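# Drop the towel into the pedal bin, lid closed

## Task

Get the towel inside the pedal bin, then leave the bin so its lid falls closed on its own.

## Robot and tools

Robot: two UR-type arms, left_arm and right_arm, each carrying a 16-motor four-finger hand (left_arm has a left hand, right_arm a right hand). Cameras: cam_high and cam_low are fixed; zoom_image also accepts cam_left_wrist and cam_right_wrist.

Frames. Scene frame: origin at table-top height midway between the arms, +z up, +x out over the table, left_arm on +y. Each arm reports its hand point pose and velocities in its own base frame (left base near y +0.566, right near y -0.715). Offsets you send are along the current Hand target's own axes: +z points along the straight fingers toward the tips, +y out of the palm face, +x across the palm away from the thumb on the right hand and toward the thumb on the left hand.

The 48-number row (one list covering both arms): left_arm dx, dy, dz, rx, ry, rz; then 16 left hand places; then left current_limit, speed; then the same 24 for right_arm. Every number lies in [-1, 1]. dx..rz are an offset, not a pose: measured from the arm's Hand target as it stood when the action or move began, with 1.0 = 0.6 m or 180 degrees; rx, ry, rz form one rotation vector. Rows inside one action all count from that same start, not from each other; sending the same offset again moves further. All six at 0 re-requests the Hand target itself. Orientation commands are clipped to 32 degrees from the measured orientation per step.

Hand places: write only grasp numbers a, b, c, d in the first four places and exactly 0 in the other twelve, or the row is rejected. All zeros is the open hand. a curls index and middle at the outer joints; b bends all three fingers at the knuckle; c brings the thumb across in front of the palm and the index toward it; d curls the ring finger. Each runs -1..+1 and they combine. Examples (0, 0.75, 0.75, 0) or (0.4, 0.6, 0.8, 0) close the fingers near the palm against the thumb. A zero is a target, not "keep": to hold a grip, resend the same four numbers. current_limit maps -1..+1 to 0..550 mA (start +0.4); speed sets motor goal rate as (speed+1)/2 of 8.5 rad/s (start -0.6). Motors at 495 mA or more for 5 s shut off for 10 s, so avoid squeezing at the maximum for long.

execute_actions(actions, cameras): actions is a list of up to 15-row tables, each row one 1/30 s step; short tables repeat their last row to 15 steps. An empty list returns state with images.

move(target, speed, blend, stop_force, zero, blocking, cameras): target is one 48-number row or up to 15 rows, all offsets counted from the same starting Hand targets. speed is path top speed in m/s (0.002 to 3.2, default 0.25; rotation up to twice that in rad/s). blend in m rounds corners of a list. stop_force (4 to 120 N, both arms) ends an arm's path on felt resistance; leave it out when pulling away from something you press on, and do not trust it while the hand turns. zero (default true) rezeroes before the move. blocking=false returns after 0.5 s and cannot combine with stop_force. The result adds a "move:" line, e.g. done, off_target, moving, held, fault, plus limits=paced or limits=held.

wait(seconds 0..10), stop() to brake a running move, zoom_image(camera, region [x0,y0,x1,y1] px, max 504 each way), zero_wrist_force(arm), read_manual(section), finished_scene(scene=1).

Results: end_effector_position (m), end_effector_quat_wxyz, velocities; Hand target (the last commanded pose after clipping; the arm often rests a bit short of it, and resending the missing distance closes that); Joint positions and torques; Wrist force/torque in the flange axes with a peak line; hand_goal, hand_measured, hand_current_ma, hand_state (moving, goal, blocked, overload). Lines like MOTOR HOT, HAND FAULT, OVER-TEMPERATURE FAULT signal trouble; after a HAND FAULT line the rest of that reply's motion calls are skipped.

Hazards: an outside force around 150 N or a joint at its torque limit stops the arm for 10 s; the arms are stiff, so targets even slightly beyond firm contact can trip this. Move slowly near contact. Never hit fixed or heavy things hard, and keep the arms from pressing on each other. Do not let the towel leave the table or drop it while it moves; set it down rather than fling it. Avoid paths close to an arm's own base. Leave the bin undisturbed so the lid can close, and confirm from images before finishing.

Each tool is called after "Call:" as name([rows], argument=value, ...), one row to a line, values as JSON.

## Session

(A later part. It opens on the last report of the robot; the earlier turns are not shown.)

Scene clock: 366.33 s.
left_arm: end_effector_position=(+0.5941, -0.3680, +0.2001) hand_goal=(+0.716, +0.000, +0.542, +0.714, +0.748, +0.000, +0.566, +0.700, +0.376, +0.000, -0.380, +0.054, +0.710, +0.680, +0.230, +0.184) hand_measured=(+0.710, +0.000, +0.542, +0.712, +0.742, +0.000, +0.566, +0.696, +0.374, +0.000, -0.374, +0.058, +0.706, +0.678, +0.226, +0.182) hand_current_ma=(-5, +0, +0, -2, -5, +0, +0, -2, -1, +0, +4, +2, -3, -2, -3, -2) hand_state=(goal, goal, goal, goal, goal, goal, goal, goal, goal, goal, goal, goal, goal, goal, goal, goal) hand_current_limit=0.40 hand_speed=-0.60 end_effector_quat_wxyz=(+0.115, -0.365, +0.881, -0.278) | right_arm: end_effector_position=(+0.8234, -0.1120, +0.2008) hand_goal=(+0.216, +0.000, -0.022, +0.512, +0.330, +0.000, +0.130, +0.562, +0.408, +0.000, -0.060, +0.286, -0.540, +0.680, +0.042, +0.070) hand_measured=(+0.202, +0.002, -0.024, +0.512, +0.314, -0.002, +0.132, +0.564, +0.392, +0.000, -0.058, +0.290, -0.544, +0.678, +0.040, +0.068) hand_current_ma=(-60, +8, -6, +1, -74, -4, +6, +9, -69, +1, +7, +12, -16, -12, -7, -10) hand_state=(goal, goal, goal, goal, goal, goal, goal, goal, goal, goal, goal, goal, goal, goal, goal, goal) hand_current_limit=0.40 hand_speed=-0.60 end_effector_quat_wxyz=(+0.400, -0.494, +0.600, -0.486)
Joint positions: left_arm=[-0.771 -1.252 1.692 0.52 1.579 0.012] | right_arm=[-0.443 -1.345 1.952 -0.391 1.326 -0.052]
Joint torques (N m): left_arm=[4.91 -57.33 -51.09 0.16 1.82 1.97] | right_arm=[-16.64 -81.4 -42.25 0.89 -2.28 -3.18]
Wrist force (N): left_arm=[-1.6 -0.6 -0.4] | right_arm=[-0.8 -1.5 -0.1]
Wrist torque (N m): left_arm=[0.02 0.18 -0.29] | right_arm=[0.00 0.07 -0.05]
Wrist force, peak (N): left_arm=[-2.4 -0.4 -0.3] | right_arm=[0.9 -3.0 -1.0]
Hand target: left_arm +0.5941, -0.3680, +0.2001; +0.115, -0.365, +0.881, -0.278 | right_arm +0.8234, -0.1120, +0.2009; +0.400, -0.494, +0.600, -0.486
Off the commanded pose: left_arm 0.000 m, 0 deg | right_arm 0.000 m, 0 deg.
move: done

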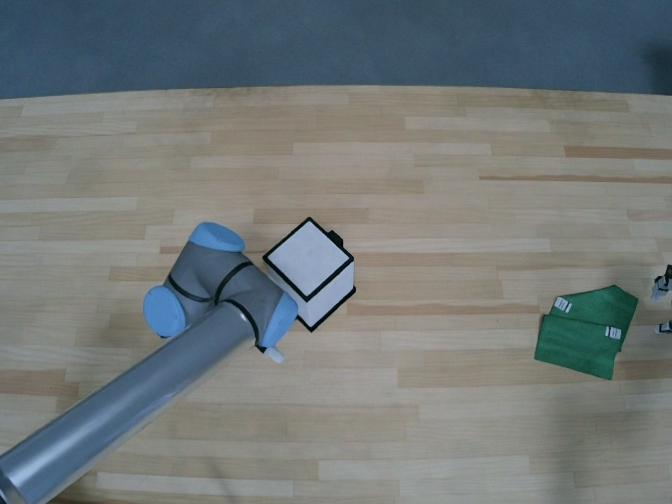

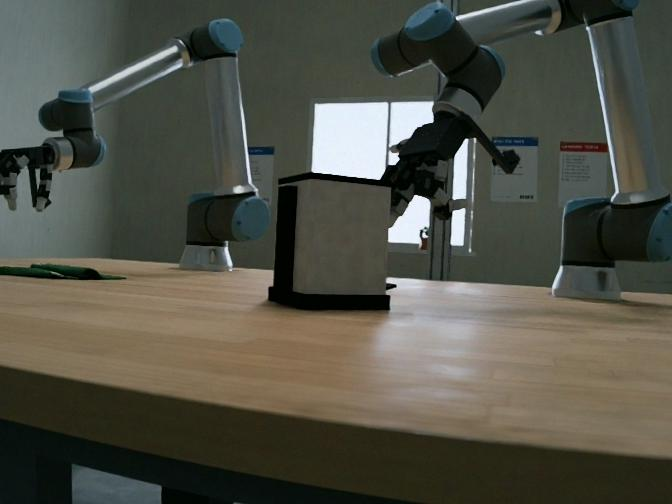

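Call:
move(target=[0,0,0,0,0,0,0,0.07,0,0.6,0,0,0,0,0,0,0,0,0,0,0,0,0.4,-0.6,-0.2714,0.1564,-0.0075,0.0655,0.0169,-0.0542,0.25,0.25,0.75,0.4,0,0,0,0,0,0,0,0,0,0,0,0,0.4,-0.6], speed=0.25, cameras=["all"])

Call:
zoom_image(camera="cam_low", region=[0, 180, 150, 300])

Call:
zoom_image(camera="cam_high", region=[510, 250, 660, 390])

Scene clock: 402.87 s.
left_arm: end_effector_position=(+0.5941, -0.3680, +0.2001) hand_goal=(+0.716, +0.000, +0.542, +0.714, +0.748, +0.000, +0.566, +0.700, +0.376, +0.000, -0.380, +0.054, +0.710, +0.680, +0.230, +0.184) hand_measured=(+0.710, +0.000, +0.542, +0.712, +0.742, +0.000, +0.566, +0.696, +0.374, +0.000, -0.374, +0.058, +0.706, +0.678, +0.226, +0.182) hand_current_ma=(-5, +0, +0, -2, -5, +0, +0, -2, -1, +0, +4, +2, -3, -2, -3, -2) hand_state=(goal, goal, goal, goal, goal, goal, goal, goal, goal, goal, goal, goal, goal, goal, goal, goal) hand_current_limit=0.40 hand_speed=-0.60 end_effector_quat_wxyz=(+0.115, -0.365, +0.881, -0.278) | right_arm: end_effector_position=(+0.8312, +0.0524, +0.1101) hand_goal=(+0.216, +0.000, -0.022, +0.512, +0.330, +0.000, +0.130, +0.562, +0.408, +0.000, -0.060, +0.286, -0.540, +0.680, +0.042, +0.070) hand_measured=(+0.202, +0.002, -0.024, +0.512, +0.314, -0.002, +0.132, +0.564, +0.394, +0.000, -0.058, +0.290, -0.540, +0.678, +0.042, +0.068) hand_current_ma=(-57, +7, -6, +1, -71, -4, +4, +9, -65, +1, +6, +12, -3, -10, -3, -9) hand_state=(goal, goal, goal, goal, goal, goal, goal, goal, goal, goal, goal, goal, goal, goal, goal, goal) hand_current_limit=0.40 hand_speed=-0.60 end_effector_quat_wxyz=(-0.390, +0.486, -0.513, +0.590)
Joint positions: left_arm=[-0.771 -1.252 1.692 0.52 1.579 0.012] | right_arm=[-0.127 -1.226 2.105 -0.879 1.672 -0.174]
Joint torques (N m): left_arm=[1.87 -57.57 -51.07 0.38 1.9 2.34] | right_arm=[14.69 -45.66 -23.34 -3.5 1.84 -3.65]
Wrist force (N): left_arm=[-2.3 -0.6 -0.3] | right_arm=[-0.3 -1.4 0.1]
Wrist torque (N m): left_arm=[0.01 0.26 -0.34] | right_arm=[-0.07 -0.01 0.04]
Wrist force, peak (N): left_arm=[-2.4 -0.7 -0.4] | right_arm=[-2.7 -0.8 -0.9]
Hand target: left_arm +0.5941, -0.3680, +0.2001; +0.115, -0.365, +0.881, -0.278 | right_arm +0.8312, +0.0524, +0.1101; -0.390, +0.486, -0.513, +0.590
Off the commanded pose: left_arm 0.000 m, 0 deg | right_arm 0.000 m, 0 deg.
move: done

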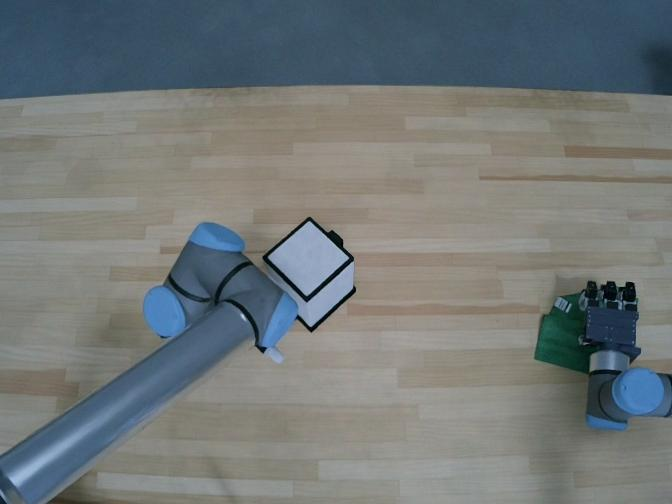

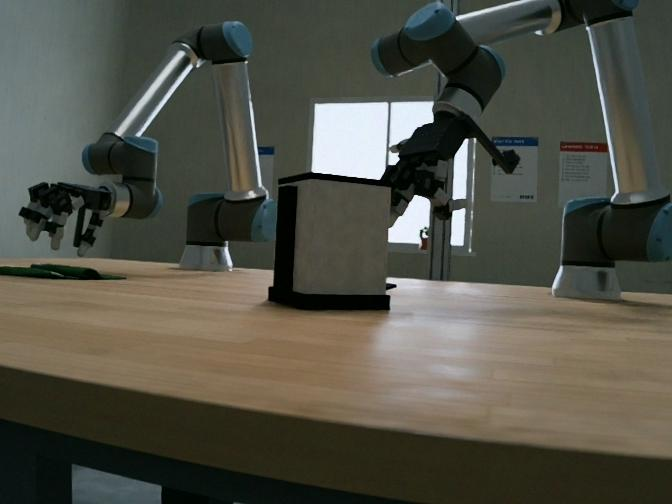

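Scaled by 3.360 from the camera's 672x504 image, which has a finer 960x720 frame.

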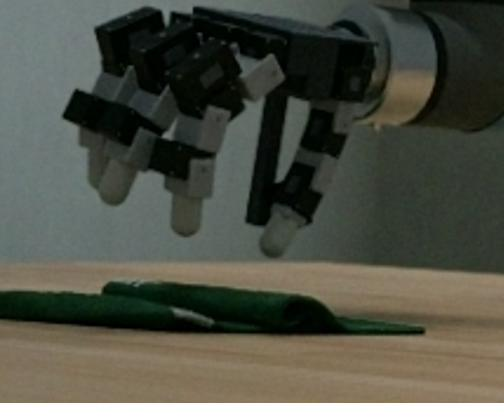

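Scaled by 3.360 from the camera's 672x504 image, which has a finer 960x720 frame.

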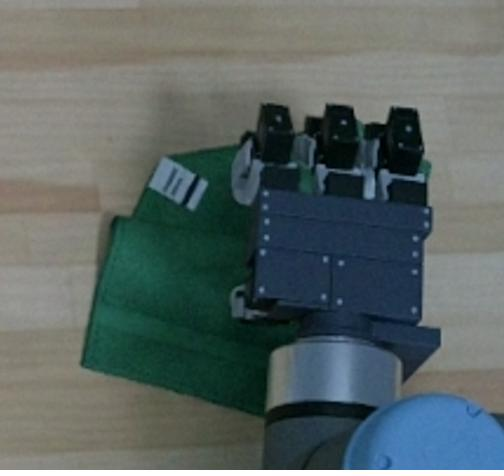

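Call:
move(target=[0,0,0,0,0,0,0,0.07,0,0.6,0,0,0,0,0,0,0,0,0,0,0,0,0.4,-0.6,-0.0129,0.0725,0,0,0,0,0.25,0.25,0.75,0.4,0,0,0,0,0,0,0,0,0,0,0,0,0.4,-0.6], speed=0.04, stop_force=10, cameras=["all"])

Call:
zoom_image(camera="cam_low", region=[0, 180, 150, 300])

Scene clock: 411.00 s.
left_arm: end_effector_position=(+0.5941, -0.3680, +0.2001) hand_goal=(+0.716, +0.000, +0.542, +0.714, +0.748, +0.000, +0.566, +0.700, +0.376, +0.000, -0.380, +0.054, +0.710, +0.680, +0.230, +0.184) hand_measured=(+0.710, +0.000, +0.542, +0.712, +0.742, +0.000, +0.566, +0.696, +0.374, +0.000, -0.374, +0.058, +0.706, +0.678, +0.226, +0.182) hand_current_ma=(-5, +0, +0, -2, -5, +0, +0, -2, -1, +0, +4, +2, -3, -2, -3, -2) hand_state=(goal, goal, goal, goal, goal, goal, goal, goal, goal, goal, goal, goal, goal, goal, goal, goal) hand_current_limit=0.40 hand_speed=-0.60 end_effector_quat_wxyz=(+0.115, -0.365, +0.881, -0.278) | right_arm: end_effector_position=(+0.8313, +0.0525, +0.0659) hand_goal=(+0.216, +0.000, -0.022, +0.512, +0.330, +0.000, +0.130, +0.562, +0.408, +0.000, -0.060, +0.286, -0.540, +0.680, +0.042, +0.070) hand_measured=(+0.202, +0.002, -0.024, +0.512, +0.314, -0.002, +0.132, +0.564, +0.394, +0.000, -0.058, +0.290, -0.540, +0.678, +0.040, +0.068) hand_current_ma=(-57, +7, -6, +1, -71, -4, +4, +9, -65, +1, +6, +12, -3, -10, -5, -9) hand_state=(goal, goal, goal, goal, goal, goal, goal, goal, goal, goal, goal, goal, goal, goal, goal, goal) hand_current_limit=0.40 hand_speed=-0.60 end_effector_quat_wxyz=(-0.390, +0.486, -0.513, +0.590)
Joint positions: left_arm=[-0.771 -1.252 1.692 0.52 1.579 0.012] | right_arm=[-0.126 -1.159 2.122 -0.963 1.672 -0.174]
Joint torques (N m): left_arm=[4.09 -57.05 -51.44 -0.14 2 1.86] | right_arm=[14.22 -47.65 -18.41 -3.95 1.68 -2.4]
Wrist force (N): left_arm=[-2.0 -0.6 -0.4] | right_arm=[-0.6 -2.9 -0.7]
Wrist torque (N m): left_arm=[0.01 0.23 -0.32] | right_arm=[-0.07 0.06 0.01]
Wrist force, peak (N): left_arm=[-2.4 -0.5 0.6] | right_arm=[-0.2 -3.7 -0.5]
Hand target: left_arm +0.5941, -0.3680, +0.2001; +0.115, -0.365, +0.881, -0.278 | right_arm +0.8312, +0.0525, +0.0659; -0.390, +0.486, -0.513, +0.590
Off the commanded pose: left_arm 0.000 m, 0 deg | right_arm 0.000 m, 0 deg.
move: done

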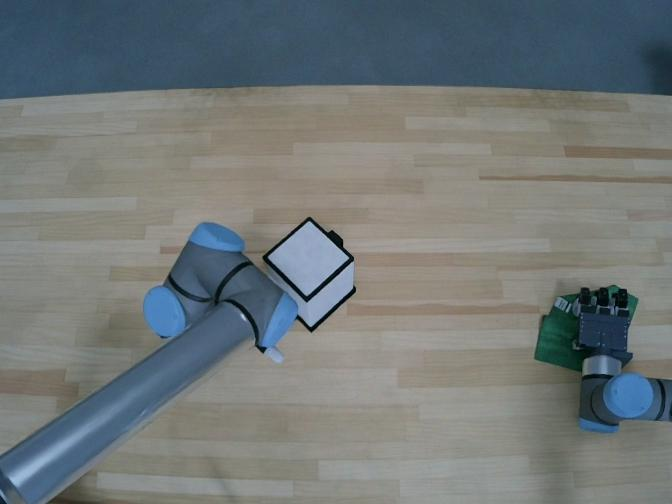

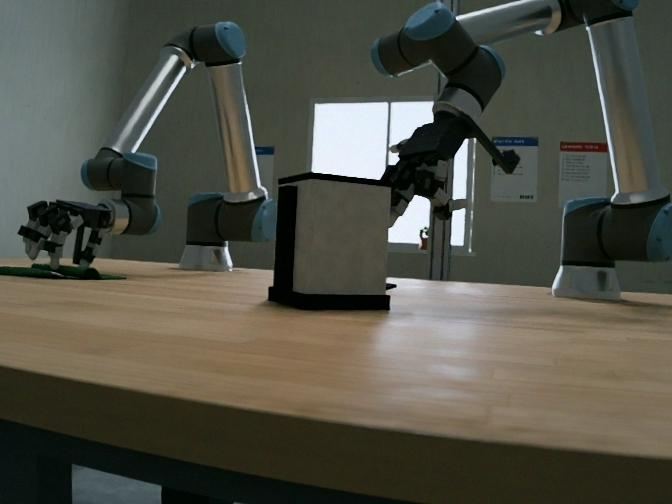

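Scaled by 3.360 from the camera's 672x504 image, which has a finer 960x720 frame.

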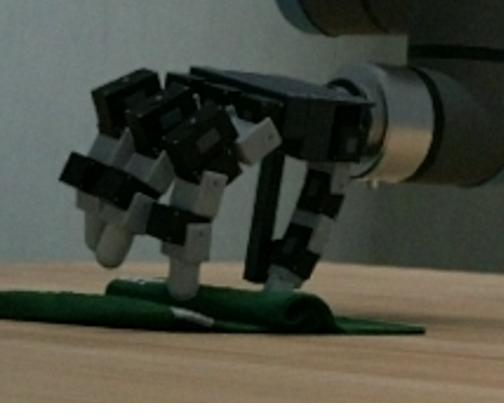

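Call:
move(target=[0,0,0,0,0,0,0,0.07,0,0.6,0,0,0,0,0,0,0,0,0,0,0,0,0.4,-0.6,-0.0009,0.0049,0,0,0,0,0.25,0.5,0.75,0.4,0,0,0,0,0,0,0,0,0,0,0,0,0.4,-0.8], speed=0.02, cameras=["cam_low"])

Call:
zoom_image(camera="cam_low", region=[0, 180, 150, 300])

Call:
move(target=[0,0,0,0,0,0,0,0.07,0,0.6,0,0,0,0,0,0,0,0,0,0,0,0,0.4,-0.6,0,0,0,0,0,0,0.1,0.75,0.75,0.4,0,0,0,0,0,0,0,0,0,0,0,0,0.4,-0.8], speed=0.02, cameras=["cam_low"])

Call:
zoom_image(camera="cam_low", region=[0, 180, 150, 300])

Scene clock: 419.13 s.
left_arm: end_effector_position=(+0.5941, -0.3680, +0.2001) hand_goal=(+0.716, +0.000, +0.542, +0.714, +0.748, +0.000, +0.566, +0.700, +0.376, +0.000, -0.380, +0.054, +0.710, +0.680, +0.230, +0.184) hand_measured=(+0.710, +0.000, +0.542, +0.712, +0.742, +0.000, +0.566, +0.696, +0.374, +0.000, -0.374, +0.058, +0.706, +0.678, +0.226, +0.182) hand_current_ma=(-5, +0, +0, -2, -5, +0, +0, -2, -1, +0, +4, +2, -3, -2, -3, -2) hand_state=(goal, goal, goal, goal, goal, goal, goal, goal, goal, goal, goal, goal, goal, goal, goal, goal) hand_current_limit=0.40 hand_speed=-0.60 end_effector_quat_wxyz=(+0.115, -0.365, +0.881, -0.278) | right_arm: end_effector_position=(+0.8313, +0.0525, +0.0629) hand_goal=(-0.122, +0.000, +0.052, +0.562, -0.108, +0.000, +0.080, +0.562, +0.032, +0.000, -0.060, +0.336, -0.540, +0.680, +0.042, +0.120) hand_measured=(-0.104, +0.000, +0.054, +0.560, -0.108, -0.002, +0.082, +0.564, +0.030, +0.000, -0.058, +0.334, -0.546, +0.678, +0.016, +0.096) hand_current_ma=(+84, +1, +5, -5, -1, -4, +6, +9, -10, +1, +6, -10, -24, -10, -145, -143) hand_state=(goal, goal, goal, goal, goal, goal, goal, goal, goal, goal, goal, goal, goal, goal, blocked, blocked) hand_current_limit=0.40 hand_speed=-0.80 end_effector_quat_wxyz=(-0.390, +0.486, -0.513, +0.590)
Joint positions: left_arm=[-0.771 -1.252 1.692 0.52 1.579 0.012] | right_arm=[-0.126 -1.154 2.122 -0.969 1.672 -0.174]
Joint torques (N m): left_arm=[1.28 -58.52 -51.81 0.72 2.12 2.14] | right_arm=[12.48 -31.75 -11.87 -1.72 2.23 -2.71]
Wrist force (N): left_arm=[-2.3 -0.5 0.1] | right_arm=[0.7 -21.6 -4.5]
Wrist torque (N m): left_arm=[-0.01 0.28 -0.34] | right_arm=[-1.24 -0.07 0.31]
Wrist force, peak (N): left_arm=[-2.5 -0.5 0.1] | right_arm=[0.7 -21.6 -4.5]
Hand target: left_arm +0.5941, -0.3680, +0.2001; +0.115, -0.365, +0.881, -0.278 | right_arm +0.8313, +0.0525, +0.0629; -0.390, +0.486, -0.513, +0.590
Off the commanded pose: left_arm 0.000 m, 0 deg | right_arm 0.000 m, 0 deg.
move: done
Images, in order (width x height): cam_low 672x504.

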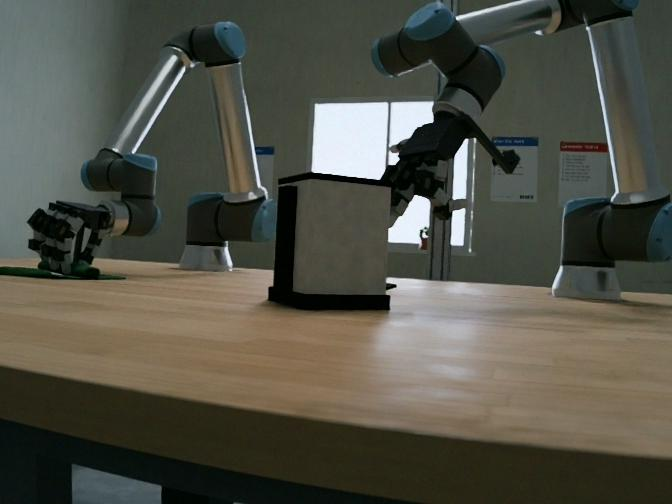

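Scaled by 3.360 from the camera's 672x504 image, which has a finer 960x720 frame.

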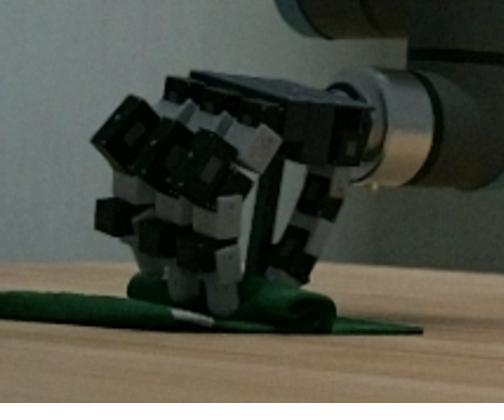

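Scene clock: 420.03 s.
left_arm: end_effector_position=(+0.5941, -0.3680, +0.2001) hand_goal=(+0.716, +0.000, +0.542, +0.714, +0.748, +0.000, +0.566, +0.700, +0.376, +0.000, -0.380, +0.054, +0.710, +0.680, +0.230, +0.184) hand_measured=(+0.710, +0.000, +0.542, +0.712, +0.742, +0.000, +0.566, +0.696, +0.374, +0.000, -0.374, +0.058, +0.706, +0.678, +0.226, +0.182) hand_current_ma=(-5, +0, +0, -2, -5, +0, +0, -2, -1, +0, +4, +2, -3, -2, -3, -2) hand_state=(goal, goal, goal, goal, goal, goal, goal, goal, goal, goal, goal, goal, goal, goal, goal, goal) hand_current_limit=0.40 hand_speed=-0.60 end_effector_quat_wxyz=(+0.115, -0.365, +0.881, -0.278) | right_arm: end_effector_position=(+0.8313, +0.0525, +0.0629) hand_goal=(-0.474, +0.000, +0.262, +0.756, -0.508, +0.000, +0.270, +0.780, -0.358, +0.000, -0.060, +0.400, -0.554, +0.680, +0.042, +0.192) hand_measured=(-0.184, -0.008, +0.126, +0.670, -0.446, -0.002, +0.284, +0.786, -0.356, +0.000, -0.058, +0.398, -0.550, +0.680, +0.000, +0.136) hand_current_ma=(+385, -26, -385, -385, +301, -4, +57, +24, +6, +1, +6, -9, +19, -3, -247, -351) hand_state=(blocked, goal, blocked, blocked, blocked, goal, goal, goal, goal, goal, goal, goal, goal, goal, blocked, blocked) hand_current_limit=0.40 hand_speed=-0.80 end_effector_quat_wxyz=(-0.390, +0.486, -0.513, +0.590)
Joint positions: left_arm=[-0.771 -1.252 1.692 0.52 1.579 0.012] | right_arm=[-0.126 -1.154 2.122 -0.969 1.672 -0.174]
Joint torques (N m): left_arm=[5.22 -57.04 -51.5 0.26 1.86 1.99] | right_arm=[6.76 -29.34 -11.05 7.26 2.27 -3.15]
Wrist force (N): left_arm=[-1.8 -0.6 -0.6] | right_arm=[0.9 -41.5 -1.4]
Wrist torque (N m): left_arm=[0.03 0.20 -0.30] | right_arm=[-1.36 -0.06 0.82]
Wrist force, peak (N): left_arm=[-2.4 -0.4 -0.1] | right_arm=[1.3 -42.4 -2.1]
Hand target: left_arm +0.5941, -0.3680, +0.2001; +0.115, -0.365, +0.881, -0.278 | right_arm +0.8313, +0.0525, +0.0629; -0.390, +0.486, -0.513, +0.590
Off the commanded pose: left_arm 0.000 m, 0 deg | right_arm 0.000 m, 0 deg.
move: done
Images, in order (width x height): cam_low 672x504.

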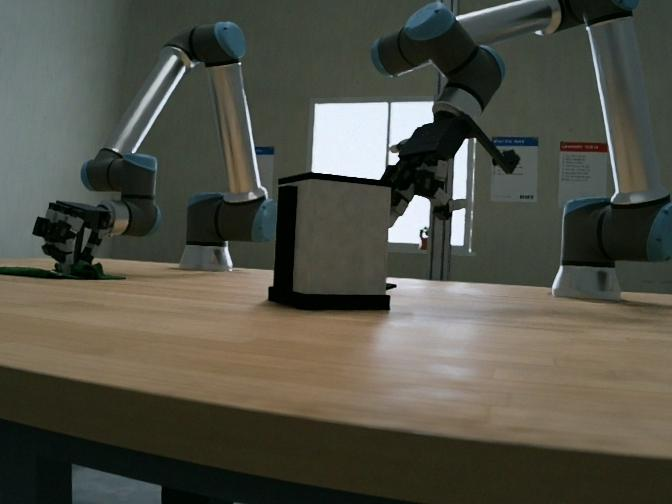

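Scaled by 3.360 from the camera's 672x504 image, which has a finer 960x720 frame.

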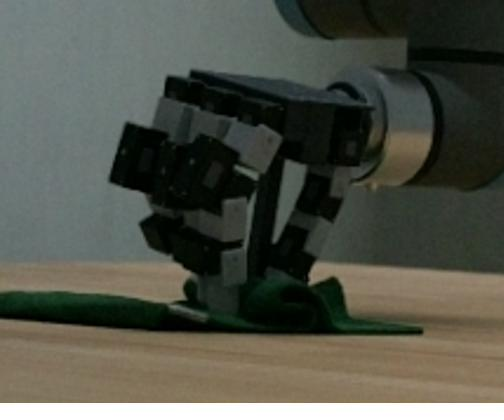

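Call:
move(target=[0,0,0,0,0,0,0,0.07,0,0.6,0,0,0,0,0,0,0,0,0,0,0,0,0.4,-0.6,0.0006,-0.0033,0,0,0,0,0.22,0.9,0.75,0.4,0,0,0,0,0,0,0,0,0,0,0,0,0.4,-0.8], speed=0.02, cameras=["cam_low"])

Call:
zoom_image(camera="cam_low", region=[0, 180, 150, 300])

Call:
move(target=[0,0,0,0,0,0,0,0.07,0,0.6,0,0,0,0,0,0,0,0,0,0,0,0,0.4,-0.6,0.0006,-0.0033,0,0,0,0,0.22,0.9,0.75,0.4,0,0,0,0,0,0,0,0,0,0,0,0,0.4,-0.8], speed=0.02, cameras=["cam_low", "cam_high"])

Call:
zoom_image(camera="cam_low", region=[0, 180, 150, 300])

Call:
zoom_image(camera="cam_high", region=[510, 250, 660, 390])

Scene clock: 428.87 s.
left_arm: end_effector_position=(+0.5941, -0.3680, +0.2001) hand_goal=(+0.716, +0.000, +0.542, +0.714, +0.748, +0.000, +0.566, +0.700, +0.376, +0.000, -0.380, +0.054, +0.710, +0.680, +0.230, +0.184) hand_measured=(+0.710, +0.000, +0.542, +0.712, +0.742, +0.000, +0.566, +0.696, +0.374, +0.000, -0.374, +0.058, +0.706, +0.678, +0.226, +0.182) hand_current_ma=(-5, +0, +0, -2, -5, +0, +0, -2, -1, +0, +4, +2, -3, -2, -3, -2) hand_state=(goal, goal, goal, goal, goal, goal, goal, goal, goal, goal, goal, goal, goal, goal, goal, goal) hand_current_limit=0.40 hand_speed=-0.60 end_effector_quat_wxyz=(+0.115, -0.365, +0.881, -0.278) | right_arm: end_effector_position=(+0.8312, +0.0525, +0.0649) hand_goal=(-0.666, +0.000, +0.200, +0.672, -0.800, +0.000, +0.048, +0.606, -0.570, +0.000, -0.060, +0.418, -0.542, +0.680, +0.042, +0.204) hand_measured=(-0.206, -0.004, +0.174, +0.646, -0.788, -0.002, +0.054, +0.610, -0.564, +0.000, -0.058, +0.416, -0.544, +0.680, -0.004, +0.156) hand_current_ma=(+385, -11, -107, -109, +48, -8, +23, +12, +22, +1, +6, -10, -8, +1, -267, -294) hand_state=(blocked, goal, blocked, blocked, goal, goal, goal, goal, goal, goal, goal, goal, goal, goal, blocked, blocked) hand_current_limit=0.40 hand_speed=-0.80 end_effector_quat_wxyz=(-0.390, +0.486, -0.513, +0.590)
Joint positions: left_arm=[-0.771 -1.252 1.692 0.52 1.579 0.012] | right_arm=[-0.126 -1.158 2.122 -0.965 1.672 -0.174]
Joint torques (N m): left_arm=[2.09 -56.73 -52.01 0.54 1.59 1.84] | right_arm=[-19.59 -73.4 -23.44 3.63 0.44 -3.28]
Wrist force (N): left_arm=[-2.0 -0.3 -0.3] | right_arm=[0.0 -18.3 2.1]
Wrist torque (N m): left_arm=[0.04 0.23 -0.33] | right_arm=[-0.25 0.12 0.35]
Wrist force, peak (N): left_arm=[-2.7 -0.3 -0.1] | right_arm=[1.6 -43.1 -1.9]
Hand target: left_arm +0.5941, -0.3680, +0.2001; +0.115, -0.365, +0.881, -0.278 | right_arm +0.8313, +0.0525, +0.0649; -0.390, +0.486, -0.513, +0.590
Off the commanded pose: left_arm 0.000 m, 0 deg | right_arm 0.000 m, 0 deg.
move: done
Images, in order (width x height): cam_low 672x504.

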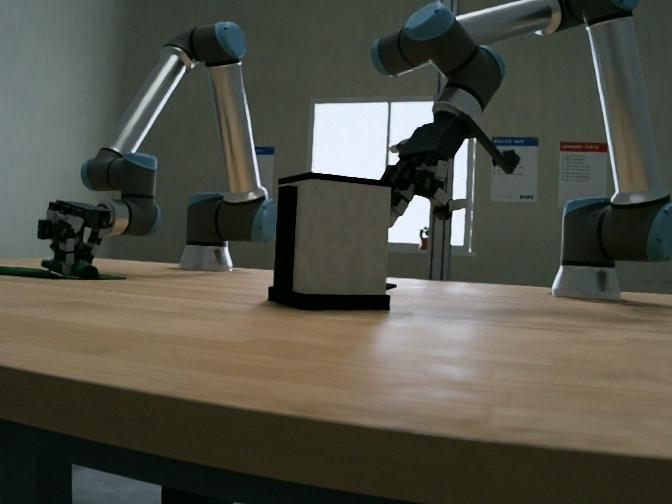

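Scaled by 3.360 from the camera's 672x504 image, which has a finer 960x720 frame.

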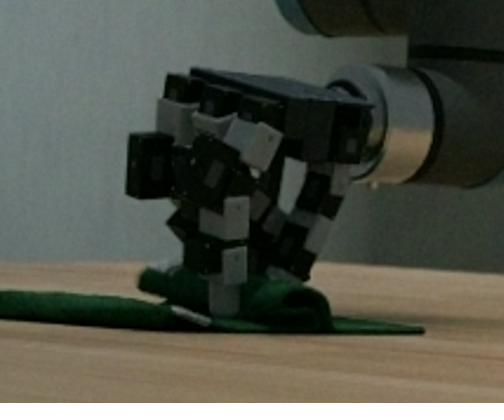

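Scene clock: 429.63 s.
left_arm: end_effector_position=(+0.5941, -0.3680, +0.2001) hand_goal=(+0.716, +0.000, +0.542, +0.714, +0.748, +0.000, +0.566, +0.700, +0.376, +0.000, -0.380, +0.054, +0.710, +0.680, +0.230, +0.184) hand_measured=(+0.710, +0.000, +0.542, +0.712, +0.742, +0.000, +0.566, +0.696, +0.374, +0.000, -0.374, +0.058, +0.706, +0.678, +0.226, +0.182) hand_current_ma=(-5, +0, +0, -2, -5, +0, +0, -2, -1, +0, +4, +2, -3, -2, -3, -2) hand_state=(goal, goal, goal, goal, goal, goal, goal, goal, goal, goal, goal, goal, goal, goal, goal, goal) hand_current_limit=0.40 hand_speed=-0.60 end_effector_quat_wxyz=(+0.115, -0.365, +0.881, -0.278) | right_arm: end_effector_position=(+0.8312, +0.0525, +0.0669) hand_goal=(-0.666, +0.000, +0.200, +0.672, -0.800, +0.000, +0.048, +0.606, -0.570, +0.000, -0.060, +0.418, -0.542, +0.680, +0.042, +0.204) hand_measured=(-0.236, +0.000, +0.206, +0.670, -0.788, -0.002, +0.054, +0.610, -0.564, +0.000, -0.058, +0.416, -0.544, +0.680, +0.002, +0.180) hand_current_ma=(+385, +0, +22, -4, +48, -8, +23, +12, +22, +1, +6, -10, -8, +1, -233, -145) hand_state=(blocked, goal, goal, goal, goal, goal, goal, goal, goal, goal, goal, goal, goal, goal, blocked, blocked) hand_current_limit=0.40 hand_speed=-0.80 end_effector_quat_wxyz=(-0.390, +0.486, -0.513, +0.590)
Joint positions: left_arm=[-0.771 -1.252 1.692 0.52 1.579 0.012] | right_arm=[-0.126 -1.161 2.121 -0.961 1.672 -0.174]
Joint torques (N m): left_arm=[-0.15 -59.9 -51.66 0.11 1.67 2.23] | right_arm=[-18 -81.01 -28.11 1.9 0.03 -3.35]
Wrist force (N): left_arm=[-1.5 -0.4 0.0] | right_arm=[0.1 -7.6 1.8]
Wrist torque (N m): left_arm=[0.00 0.17 -0.28] | right_arm=[0.13 0.06 0.22]
Wrist force, peak (N): left_arm=[-2.3 -0.4 0.0] | right_arm=[0.3 -18.5 1.3]
Hand target: left_arm +0.5941, -0.3680, +0.2001; +0.115, -0.365, +0.881, -0.278 | right_arm +0.8312, +0.0525, +0.0669; -0.390, +0.486, -0.513, +0.590
Off the commanded pose: left_arm 0.000 m, 0 deg | right_arm 0.000 m, 0 deg.
move: done

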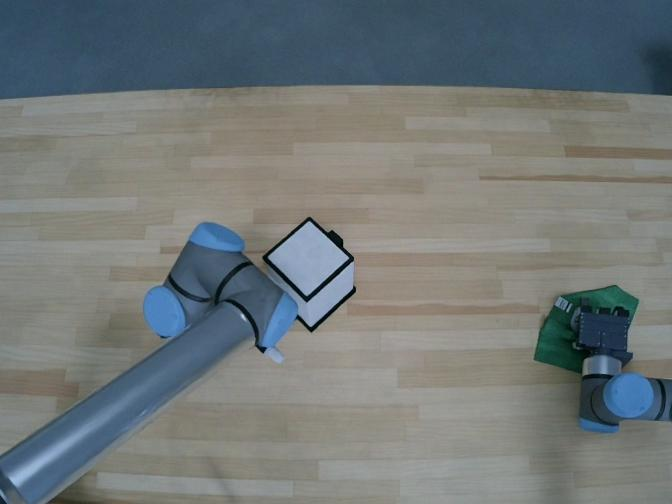

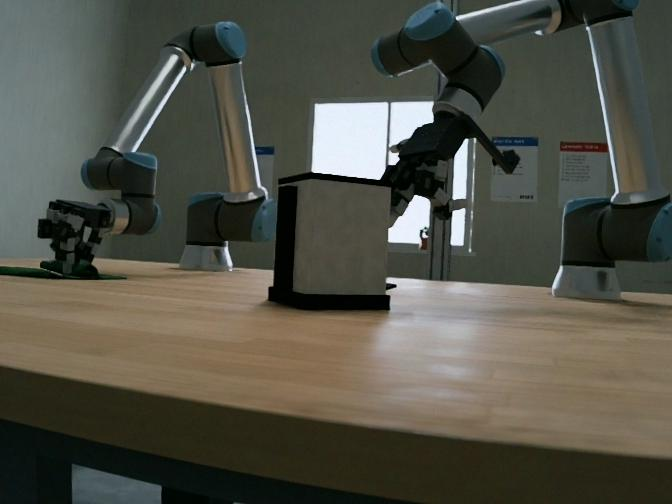

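Scaled by 3.360 from the camera's 672x504 image, which has a finer 960x720 frame.

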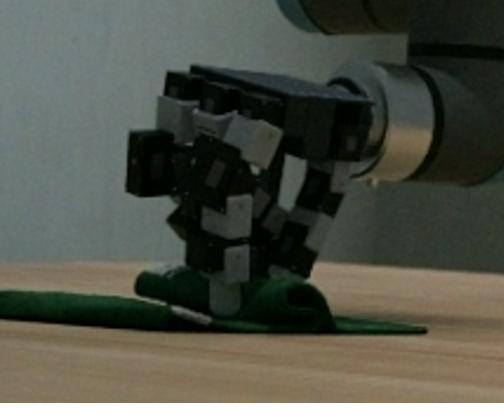

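Scaled by 3.360 from the camera's 672x504 image, which has a finer 960x720 frame.

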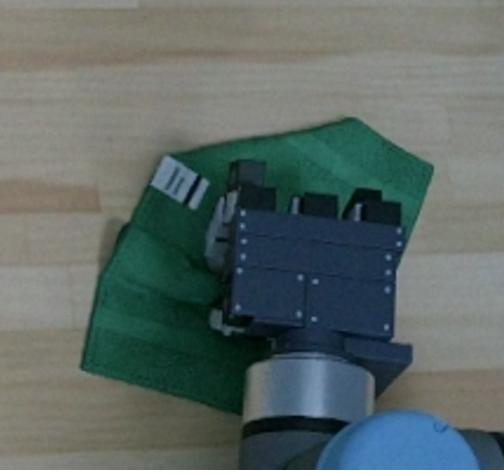

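Call:
move(target=[0,0,0,0,0,0,0,0.07,0,0.6,0,0,0,0,0,0,0,0,0,0,0,0,0.4,-0.6,0,0,0,0,0,0,0.22,1,0.8,0.4,0,0,0,0,0,0,0,0,0,0,0,0,0.75,-0.8], speed=0.02)

Call:
move(target=[0,0,0,0,0,0,0,0.07,0,0.6,0,0,0,0,0,0,0,0,0,0,0,0,0.4,-0.6,0.0116,-0.0657,0,0,0,0,0.22,1,0.8,0.4,0,0,0,0,0,0,0,0,0,0,0,0,0.75,-0.8], speed=0.05, cameras=["cam_low", "cam_high"])

Call:
zoom_image(camera="cam_low", region=[0, 180, 150, 300])

Call:
zoom_image(camera="cam_high", region=[510, 250, 660, 390])

Scene clock: 437.33 s.
left_arm: end_effector_position=(+0.5941, -0.3680, +0.2001) hand_goal=(+0.716, +0.000, +0.542, +0.714, +0.748, +0.000, +0.566, +0.700, +0.376, +0.000, -0.380, +0.054, +0.710, +0.680, +0.230, +0.184) hand_measured=(+0.710, +0.000, +0.542, +0.712, +0.742, +0.000, +0.566, +0.696, +0.374, +0.000, -0.374, +0.058, +0.706, +0.678, +0.226, +0.182) hand_current_ma=(-5, +0, +0, -2, -5, +0, +0, -2, -1, +0, +4, +2, -3, -2, -3, -2) hand_state=(goal, goal, goal, goal, goal, goal, goal, goal, goal, goal, goal, goal, goal, goal, goal, goal) hand_current_limit=0.40 hand_speed=-0.60 end_effector_quat_wxyz=(+0.115, -0.365, +0.881, -0.278) | right_arm: end_effector_position=(+0.8313, +0.0525, +0.0669) hand_goal=(-0.818, +0.000, +0.202, +0.692, -0.974, +0.000, +0.028, +0.622, -0.708, +0.000, -0.060, +0.438, -0.628, +0.680, +0.030, +0.218) hand_measured=(-0.248, +0.000, +0.210, +0.694, -0.958, -0.002, +0.034, +0.620, -0.700, +0.000, -0.058, +0.436, -0.608, +0.680, +0.014, +0.208) hand_current_ma=(+481, +0, +34, +4, +66, -8, +26, -8, +36, +1, +6, -9, +83, +1, -84, -58) hand_state=(blocked, goal, goal, goal, goal, goal, goal, goal, goal, goal, goal, goal, goal, goal, goal, goal) hand_current_limit=0.75 hand_speed=-0.80 end_effector_quat_wxyz=(-0.390, +0.486, -0.513, +0.590)
Joint positions: left_arm=[-0.771 -1.252 1.692 0.52 1.579 0.012] | right_arm=[-0.126 -1.161 2.121 -0.961 1.672 -0.174]
Joint torques (N m): left_arm=[3.56 -57.06 -50.98 0.23 1.65 1.96] | right_arm=[-13.18 -79.44 -25.93 1.7 0.04 -2.78]
Wrist force (N): left_arm=[-1.8 -0.5 -0.4] | right_arm=[-0.9 -9.2 1.5]
Wrist torque (N m): left_arm=[0.03 0.20 -0.31] | right_arm=[0.15 0.20 0.17]
Wrist force, peak (N): left_arm=[-2.4 -1.0 -0.2] | right_arm=[-0.8 -10.2 2.3]
Hand target: left_arm +0.5941, -0.3680, +0.2001; +0.115, -0.365, +0.881, -0.278 | right_arm +0.8312, +0.0525, +0.0669; -0.390, +0.486, -0.513, +0.590
Off the commanded pose: left_arm 0.000 m, 0 deg | right_arm 0.000 m, 0 deg.
move: done

Scene clock: 438.53 s.
left_arm: end_effector_position=(+0.5941, -0.3680, +0.2001) hand_goal=(+0.716, +0.000, +0.542, +0.714, +0.748, +0.000, +0.566, +0.700, +0.376, +0.000, -0.380, +0.054, +0.710, +0.680, +0.230, +0.184) hand_measured=(+0.710, +0.000, +0.542, +0.712, +0.742, +0.000, +0.566, +0.696, +0.374, +0.000, -0.374, +0.058, +0.706, +0.678, +0.226, +0.182) hand_current_ma=(-5, +0, +0, -2, -5, +0, +0, -2, -1, +0, +4, +2, -3, -2, -3, -2) hand_state=(goal, goal, goal, goal, goal, goal, goal, goal, goal, goal, goal, goal, goal, goal, goal, goal) hand_current_limit=0.40 hand_speed=-0.60 end_effector_quat_wxyz=(+0.115, -0.365, +0.881, -0.278) | right_arm: end_effector_position=(+0.8312, +0.0525, +0.1069) hand_goal=(-0.818, +0.000, +0.202, +0.692, -0.974, +0.000, +0.028, +0.622, -0.708, +0.000, -0.060, +0.438, -0.628, +0.680, +0.030, +0.218) hand_measured=(-0.406, +0.012, +0.228, +0.706, -0.964, -0.010, +0.034, +0.620, -0.700, +0.000, -0.058, +0.436, -0.630, +0.680, +0.050, +0.228) hand_current_ma=(+481, +43, +112, +60, +47, -35, +23, -8, +36, +1, +6, -9, -4, +1, +116, +54) hand_state=(blocked, goal, blocked, goal, goal, goal, goal, goal, goal, goal, goal, goal, goal, goal, blocked, goal) hand_current_limit=0.75 hand_speed=-0.80 end_effector_quat_wxyz=(-0.390, +0.486, -0.513, +0.590)
Joint positions: left_arm=[-0.771 -1.252 1.692 0.52 1.579 0.012] | right_arm=[-0.126 -1.222 2.106 -0.885 1.672 -0.174]
Joint torques (N m): left_arm=[-0.56 -56.2 -52.59 0.43 1.42 2.11] | right_arm=[-17.67 -89.81 -34.98 -0.6 -0.77 -2.83]
Wrist force (N): left_arm=[-1.9 -0.1 0.3] | right_arm=[-0.2 -1.5 -0.5]
Wrist torque (N m): left_arm=[0.02 0.23 -0.33] | right_arm=[0.13 0.02 0.06]
Wrist force, peak (N): left_arm=[-2.2 -0.9 -0.2] | right_arm=[-1.0 -8.3 2.2]
Hand target: left_arm +0.5941, -0.3680, +0.2001; +0.115, -0.365, +0.881, -0.278 | right_arm +0.8312, +0.0525, +0.1069; -0.390, +0.486, -0.513, +0.590
Off the commanded pose: left_arm 0.000 m, 0 deg | right_arm 0.000 m, 0 deg.
move: done

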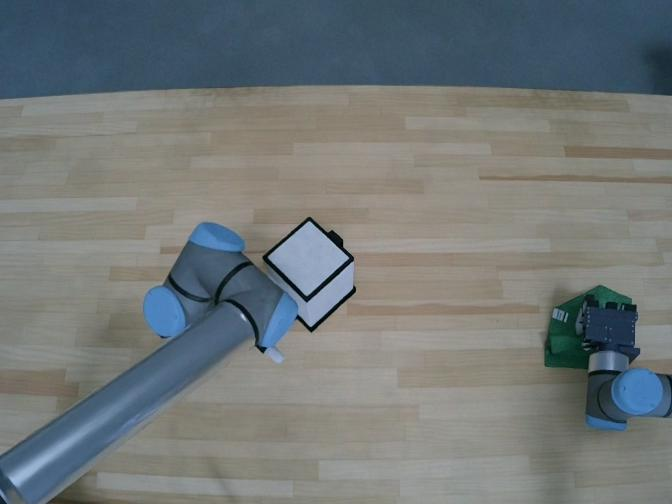

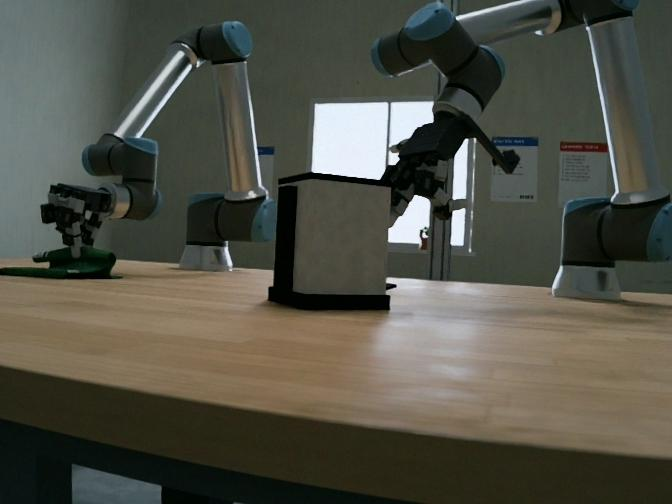

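Scaled by 3.360 from the camera's 672x504 image, which has a finer 960x720 frame.

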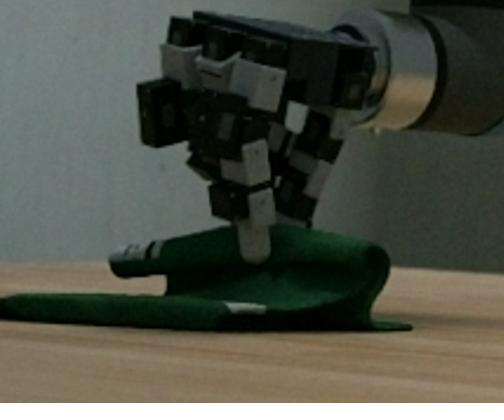

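Scaled by 3.360 from the camera's 672x504 image, which has a finer 960x720 frame.

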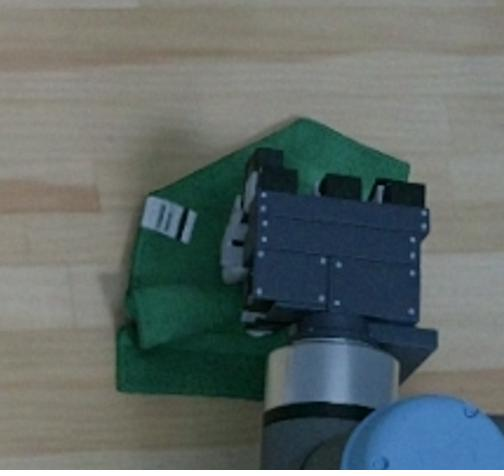

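Call:
move(target=[0,0,0,0,0,0,0,0.07,0,0.6,0,0,0,0,0,0,0,0,0,0,0,0,0.4,-0.6,0.0579,-0.3283,0,0,0,0,0.22,1,0.8,0.4,0,0,0,0,0,0,0,0,0,0,0,0,0.75,-0.8], speed=0.12, cameras=["cam_low", "cam_high"])

Call:
zoom_image(camera="cam_low", region=[0, 100, 180, 300])

Call:
zoom_image(camera="cam_high", region=[510, 220, 672, 390])

Scene clock: 445.40 s.
left_arm: end_effector_position=(+0.5941, -0.3680, +0.2001) hand_goal=(+0.716, +0.000, +0.542, +0.714, +0.748, +0.000, +0.566, +0.700, +0.376, +0.000, -0.380, +0.054, +0.710, +0.680, +0.230, +0.184) hand_measured=(+0.710, +0.000, +0.542, +0.712, +0.742, +0.000, +0.566, +0.696, +0.374, +0.000, -0.374, +0.058, +0.706, +0.678, +0.226, +0.182) hand_current_ma=(-5, +0, +0, -2, -5, +0, +0, -2, -1, +0, +4, +2, -3, -2, -3, -2) hand_state=(goal, goal, goal, goal, goal, goal, goal, goal, goal, goal, goal, goal, goal, goal, goal, goal) hand_current_limit=0.40 hand_speed=-0.60 end_effector_quat_wxyz=(+0.115, -0.365, +0.881, -0.278) | right_arm: end_effector_position=(+0.8310, +0.0524, +0.3069) hand_goal=(-0.818, +0.000, +0.202, +0.692, -0.974, +0.000, +0.028, +0.622, -0.708, +0.000, -0.060, +0.438, -0.628, +0.680, +0.030, +0.218) hand_measured=(-0.410, +0.014, +0.228, +0.706, -0.964, -0.012, +0.034, +0.620, -0.700, +0.000, -0.058, +0.436, -0.630, +0.680, +0.052, +0.228) hand_current_ma=(+480, +53, +113, +60, +45, -40, +22, -8, +35, +1, +6, -9, -8, +1, +121, +58) hand_state=(blocked, goal, blocked, goal, goal, goal, goal, goal, goal, goal, goal, goal, goal, goal, blocked, goal) hand_current_limit=0.75 hand_speed=-0.80 end_effector_quat_wxyz=(-0.390, +0.486, -0.513, +0.590)
Joint positions: left_arm=[-0.771 -1.252 1.692 0.52 1.579 0.012] | right_arm=[-0.126 -1.455 1.957 -0.503 1.672 -0.174]
Joint torques (N m): left_arm=[0.07 -61.45 -52.07 0.54 1.76 1.8] | right_arm=[-18.11 -75.74 -45.41 -0.52 -1.11 -0.64]
Wrist force (N): left_arm=[-1.8 0.1 -0.2] | right_arm=[-0.2 -1.6 0.1]
Wrist torque (N m): left_arm=[0.09 0.20 -0.32] | right_arm=[0.06 0.02 0.04]
Wrist force, peak (N): left_arm=[-2.4 -0.6 0.1] | right_arm=[-0.3 -2.3 0.0]
Hand target: left_arm +0.5941, -0.3680, +0.2001; +0.115, -0.365, +0.881, -0.278 | right_arm +0.8310, +0.0524, +0.3070; -0.390, +0.486, -0.513, +0.590
Off the commanded pose: left_arm 0.000 m, 0 deg | right_arm 0.000 m, 0 deg.
move: done

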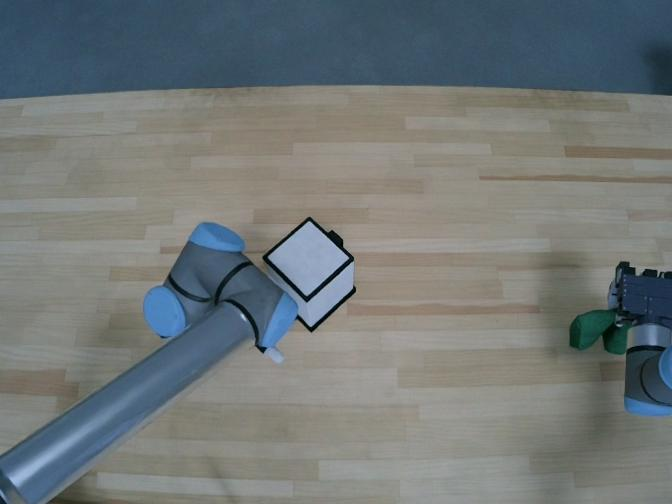

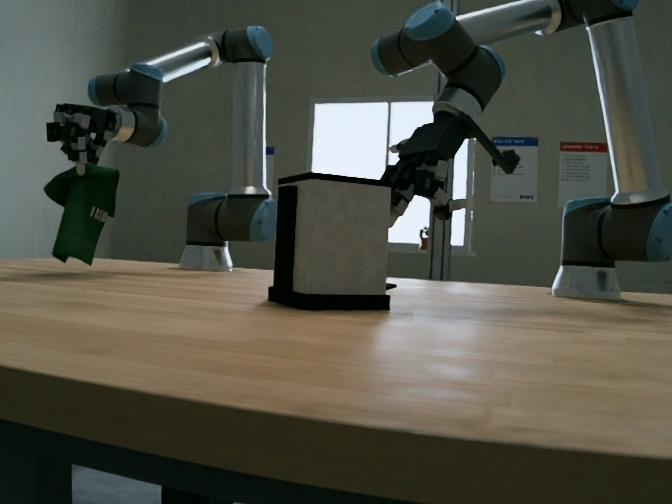

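Scaled by 2.520 from the camera's 672x504 image, which has a finer 960x720 frame.

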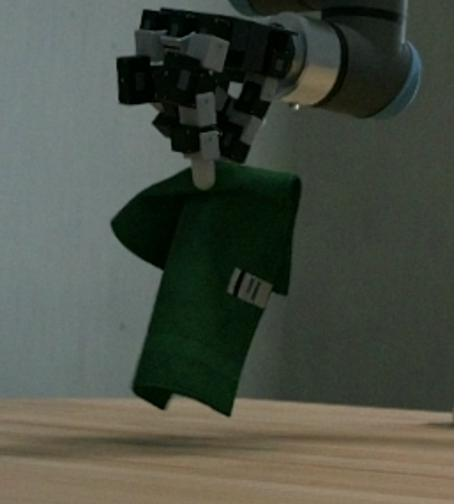

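Scaled by 2.965 from the camera's 672x504 image, which has a finer 960x720 frame.

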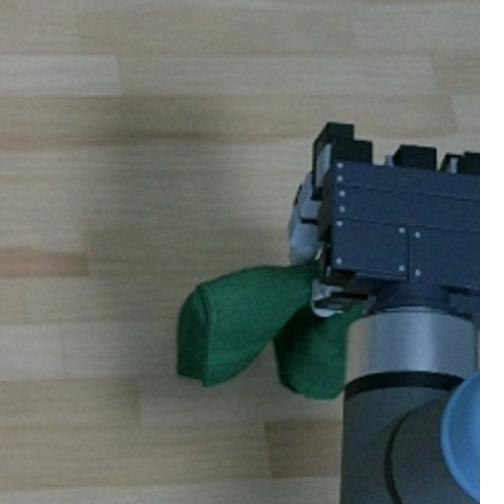

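Call:
move(target=[0,0.0765,0.1092,0,0,0,0,0.07,0,0.6,0,0,0,0,0,0,0,0,0,0,0,0,0.7,-0.6,-0.893,-0.518,-0.3265,0.0415,-0.2353,0,0.22,1,0.8,0.4,0,0,0,0,0,0,0,0,0,0,0,0,0.75,-0.8], speed=0.22, cameras=["cam_low", "cam_high"])

Call:
zoom_image(camera="cam_low", region=[200, 30, 540, 320])

Call:
zoom_image(camera="cam_high", region=[140, 180, 400, 400])

Scene clock: 468.57 s.
left_arm: end_effector_position=(+0.5941, -0.3681, +0.1201) hand_goal=(+0.716, +0.000, +0.542, +0.714, +0.748, +0.000, +0.566, +0.700, +0.376, +0.000, -0.380, +0.054, +0.710, +0.680, +0.230, +0.184) hand_measured=(+0.710, +0.000, +0.542, +0.712, +0.742, +0.000, +0.566, +0.696, +0.374, +0.000, -0.374, +0.058, +0.706, +0.678, +0.226, +0.182) hand_current_ma=(-5, +0, +0, -2, -5, +0, +0, -2, -1, +0, +4, +2, -3, -2, -3, -2) hand_state=(goal, goal, goal, goal, goal, goal, goal, goal, goal, goal, goal, goal, goal, goal, goal, goal) hand_current_limit=0.70 hand_speed=-0.60 end_effector_quat_wxyz=(+0.115, -0.365, +0.881, -0.278) | right_arm: end_effector_position=(+0.7713, +0.6632, +0.5200) hand_goal=(-0.818, +0.000, +0.202, +0.692, -0.974, +0.000, +0.028, +0.622, -0.708, +0.000, -0.060, +0.438, -0.628, +0.680, +0.030, +0.218) hand_measured=(-0.410, +0.016, +0.228, +0.706, -0.964, -0.012, +0.034, +0.620, -0.700, +0.000, -0.058, +0.436, -0.630, +0.680, +0.052, +0.228) hand_current_ma=(+481, +55, +113, +60, +45, -42, +21, -8, +35, +1, +6, -9, -10, +1, +122, +58) hand_state=(blocked, goal, blocked, goal, goal, goal, goal, goal, goal, goal, goal, goal, goal, goal, blocked, goal) hand_current_limit=0.75 hand_speed=-0.80 end_effector_quat_wxyz=(-0.579, +0.641, -0.299, +0.406)
Joint positions: left_arm=[-0.771 -1.188 1.761 0.387 1.579 0.012] | right_arm=[0.533 -1.265 1.331 -0.067 1.581 -0.175]
Joint torques (N m): left_arm=[-8.42 -59.23 -29.42 -0.12 -1.1 -0.97] | right_arm=[16 -56.86 -51.76 -0.66 -2.02 -3.23]
Wrist force (N): left_arm=[-1.4 0.1 0.2] | right_arm=[0.0 -0.9 0.0]
Wrist torque (N m): left_arm=[0.05 0.16 -0.28] | right_arm=[0.14 0.00 0.06]
Wrist force, peak (N): left_arm=[-2.8 -0.4 -0.2] | right_arm=[-1.9 -1.8 1.0]
Hand target: left_arm +0.5941, -0.3681, +0.1201; +0.115, -0.365, +0.881, -0.278 | right_arm +0.7713, +0.6632, +0.5201; -0.579, +0.641, -0.299, +0.406
Off the commanded pose: left_arm 0.000 m, 0 deg | right_arm 0.000 m, 0 deg.
move: done

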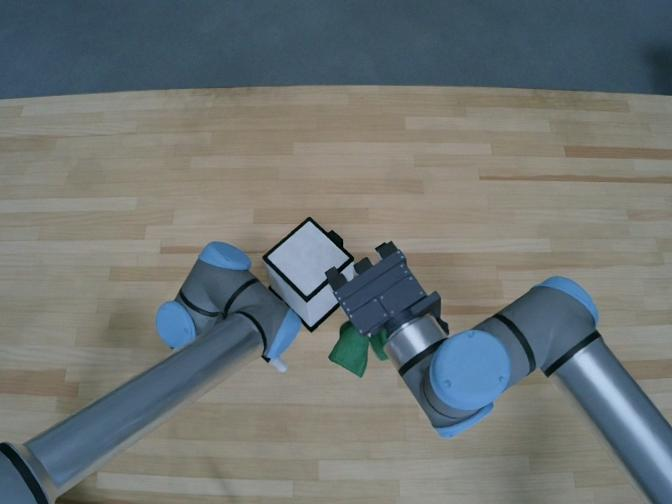

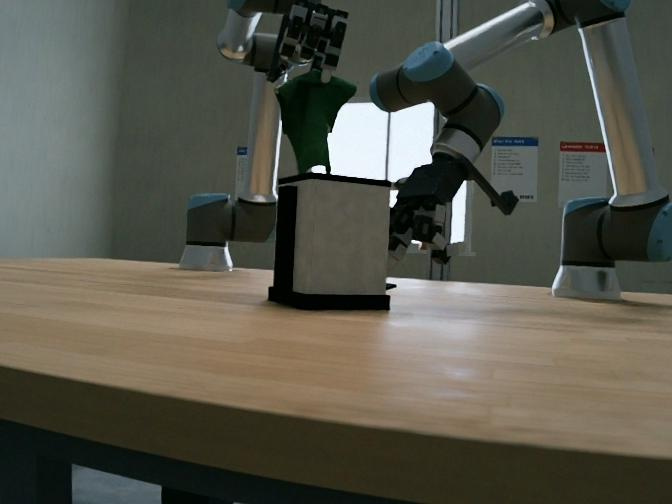

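Scaled by 1.482 from the camera's 672x504 image, which has a finer 960x720 frame.

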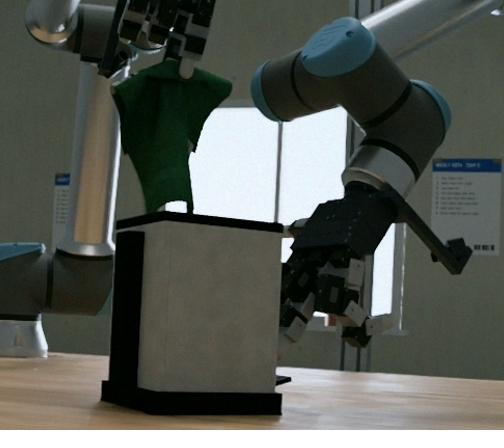

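Scaled by 1.938 from the camera's 672x504 image, which has a finer 960x720 frame.

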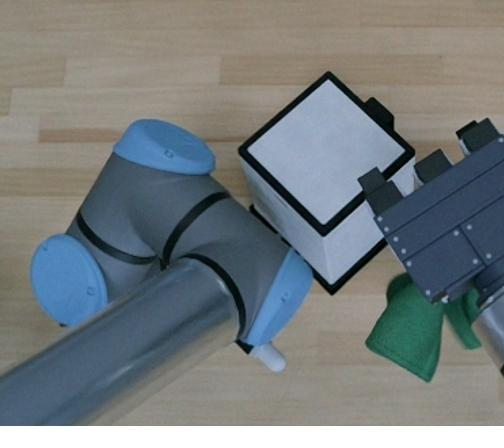

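Call:
zoom_image(camera="cam_low", region=[360, 200, 470, 310])

Scaled by 4.582 from the camera's 672x504 image, which has a finer 960x720 frame.

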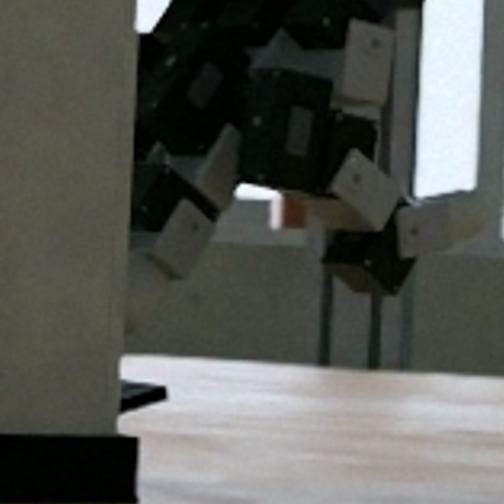

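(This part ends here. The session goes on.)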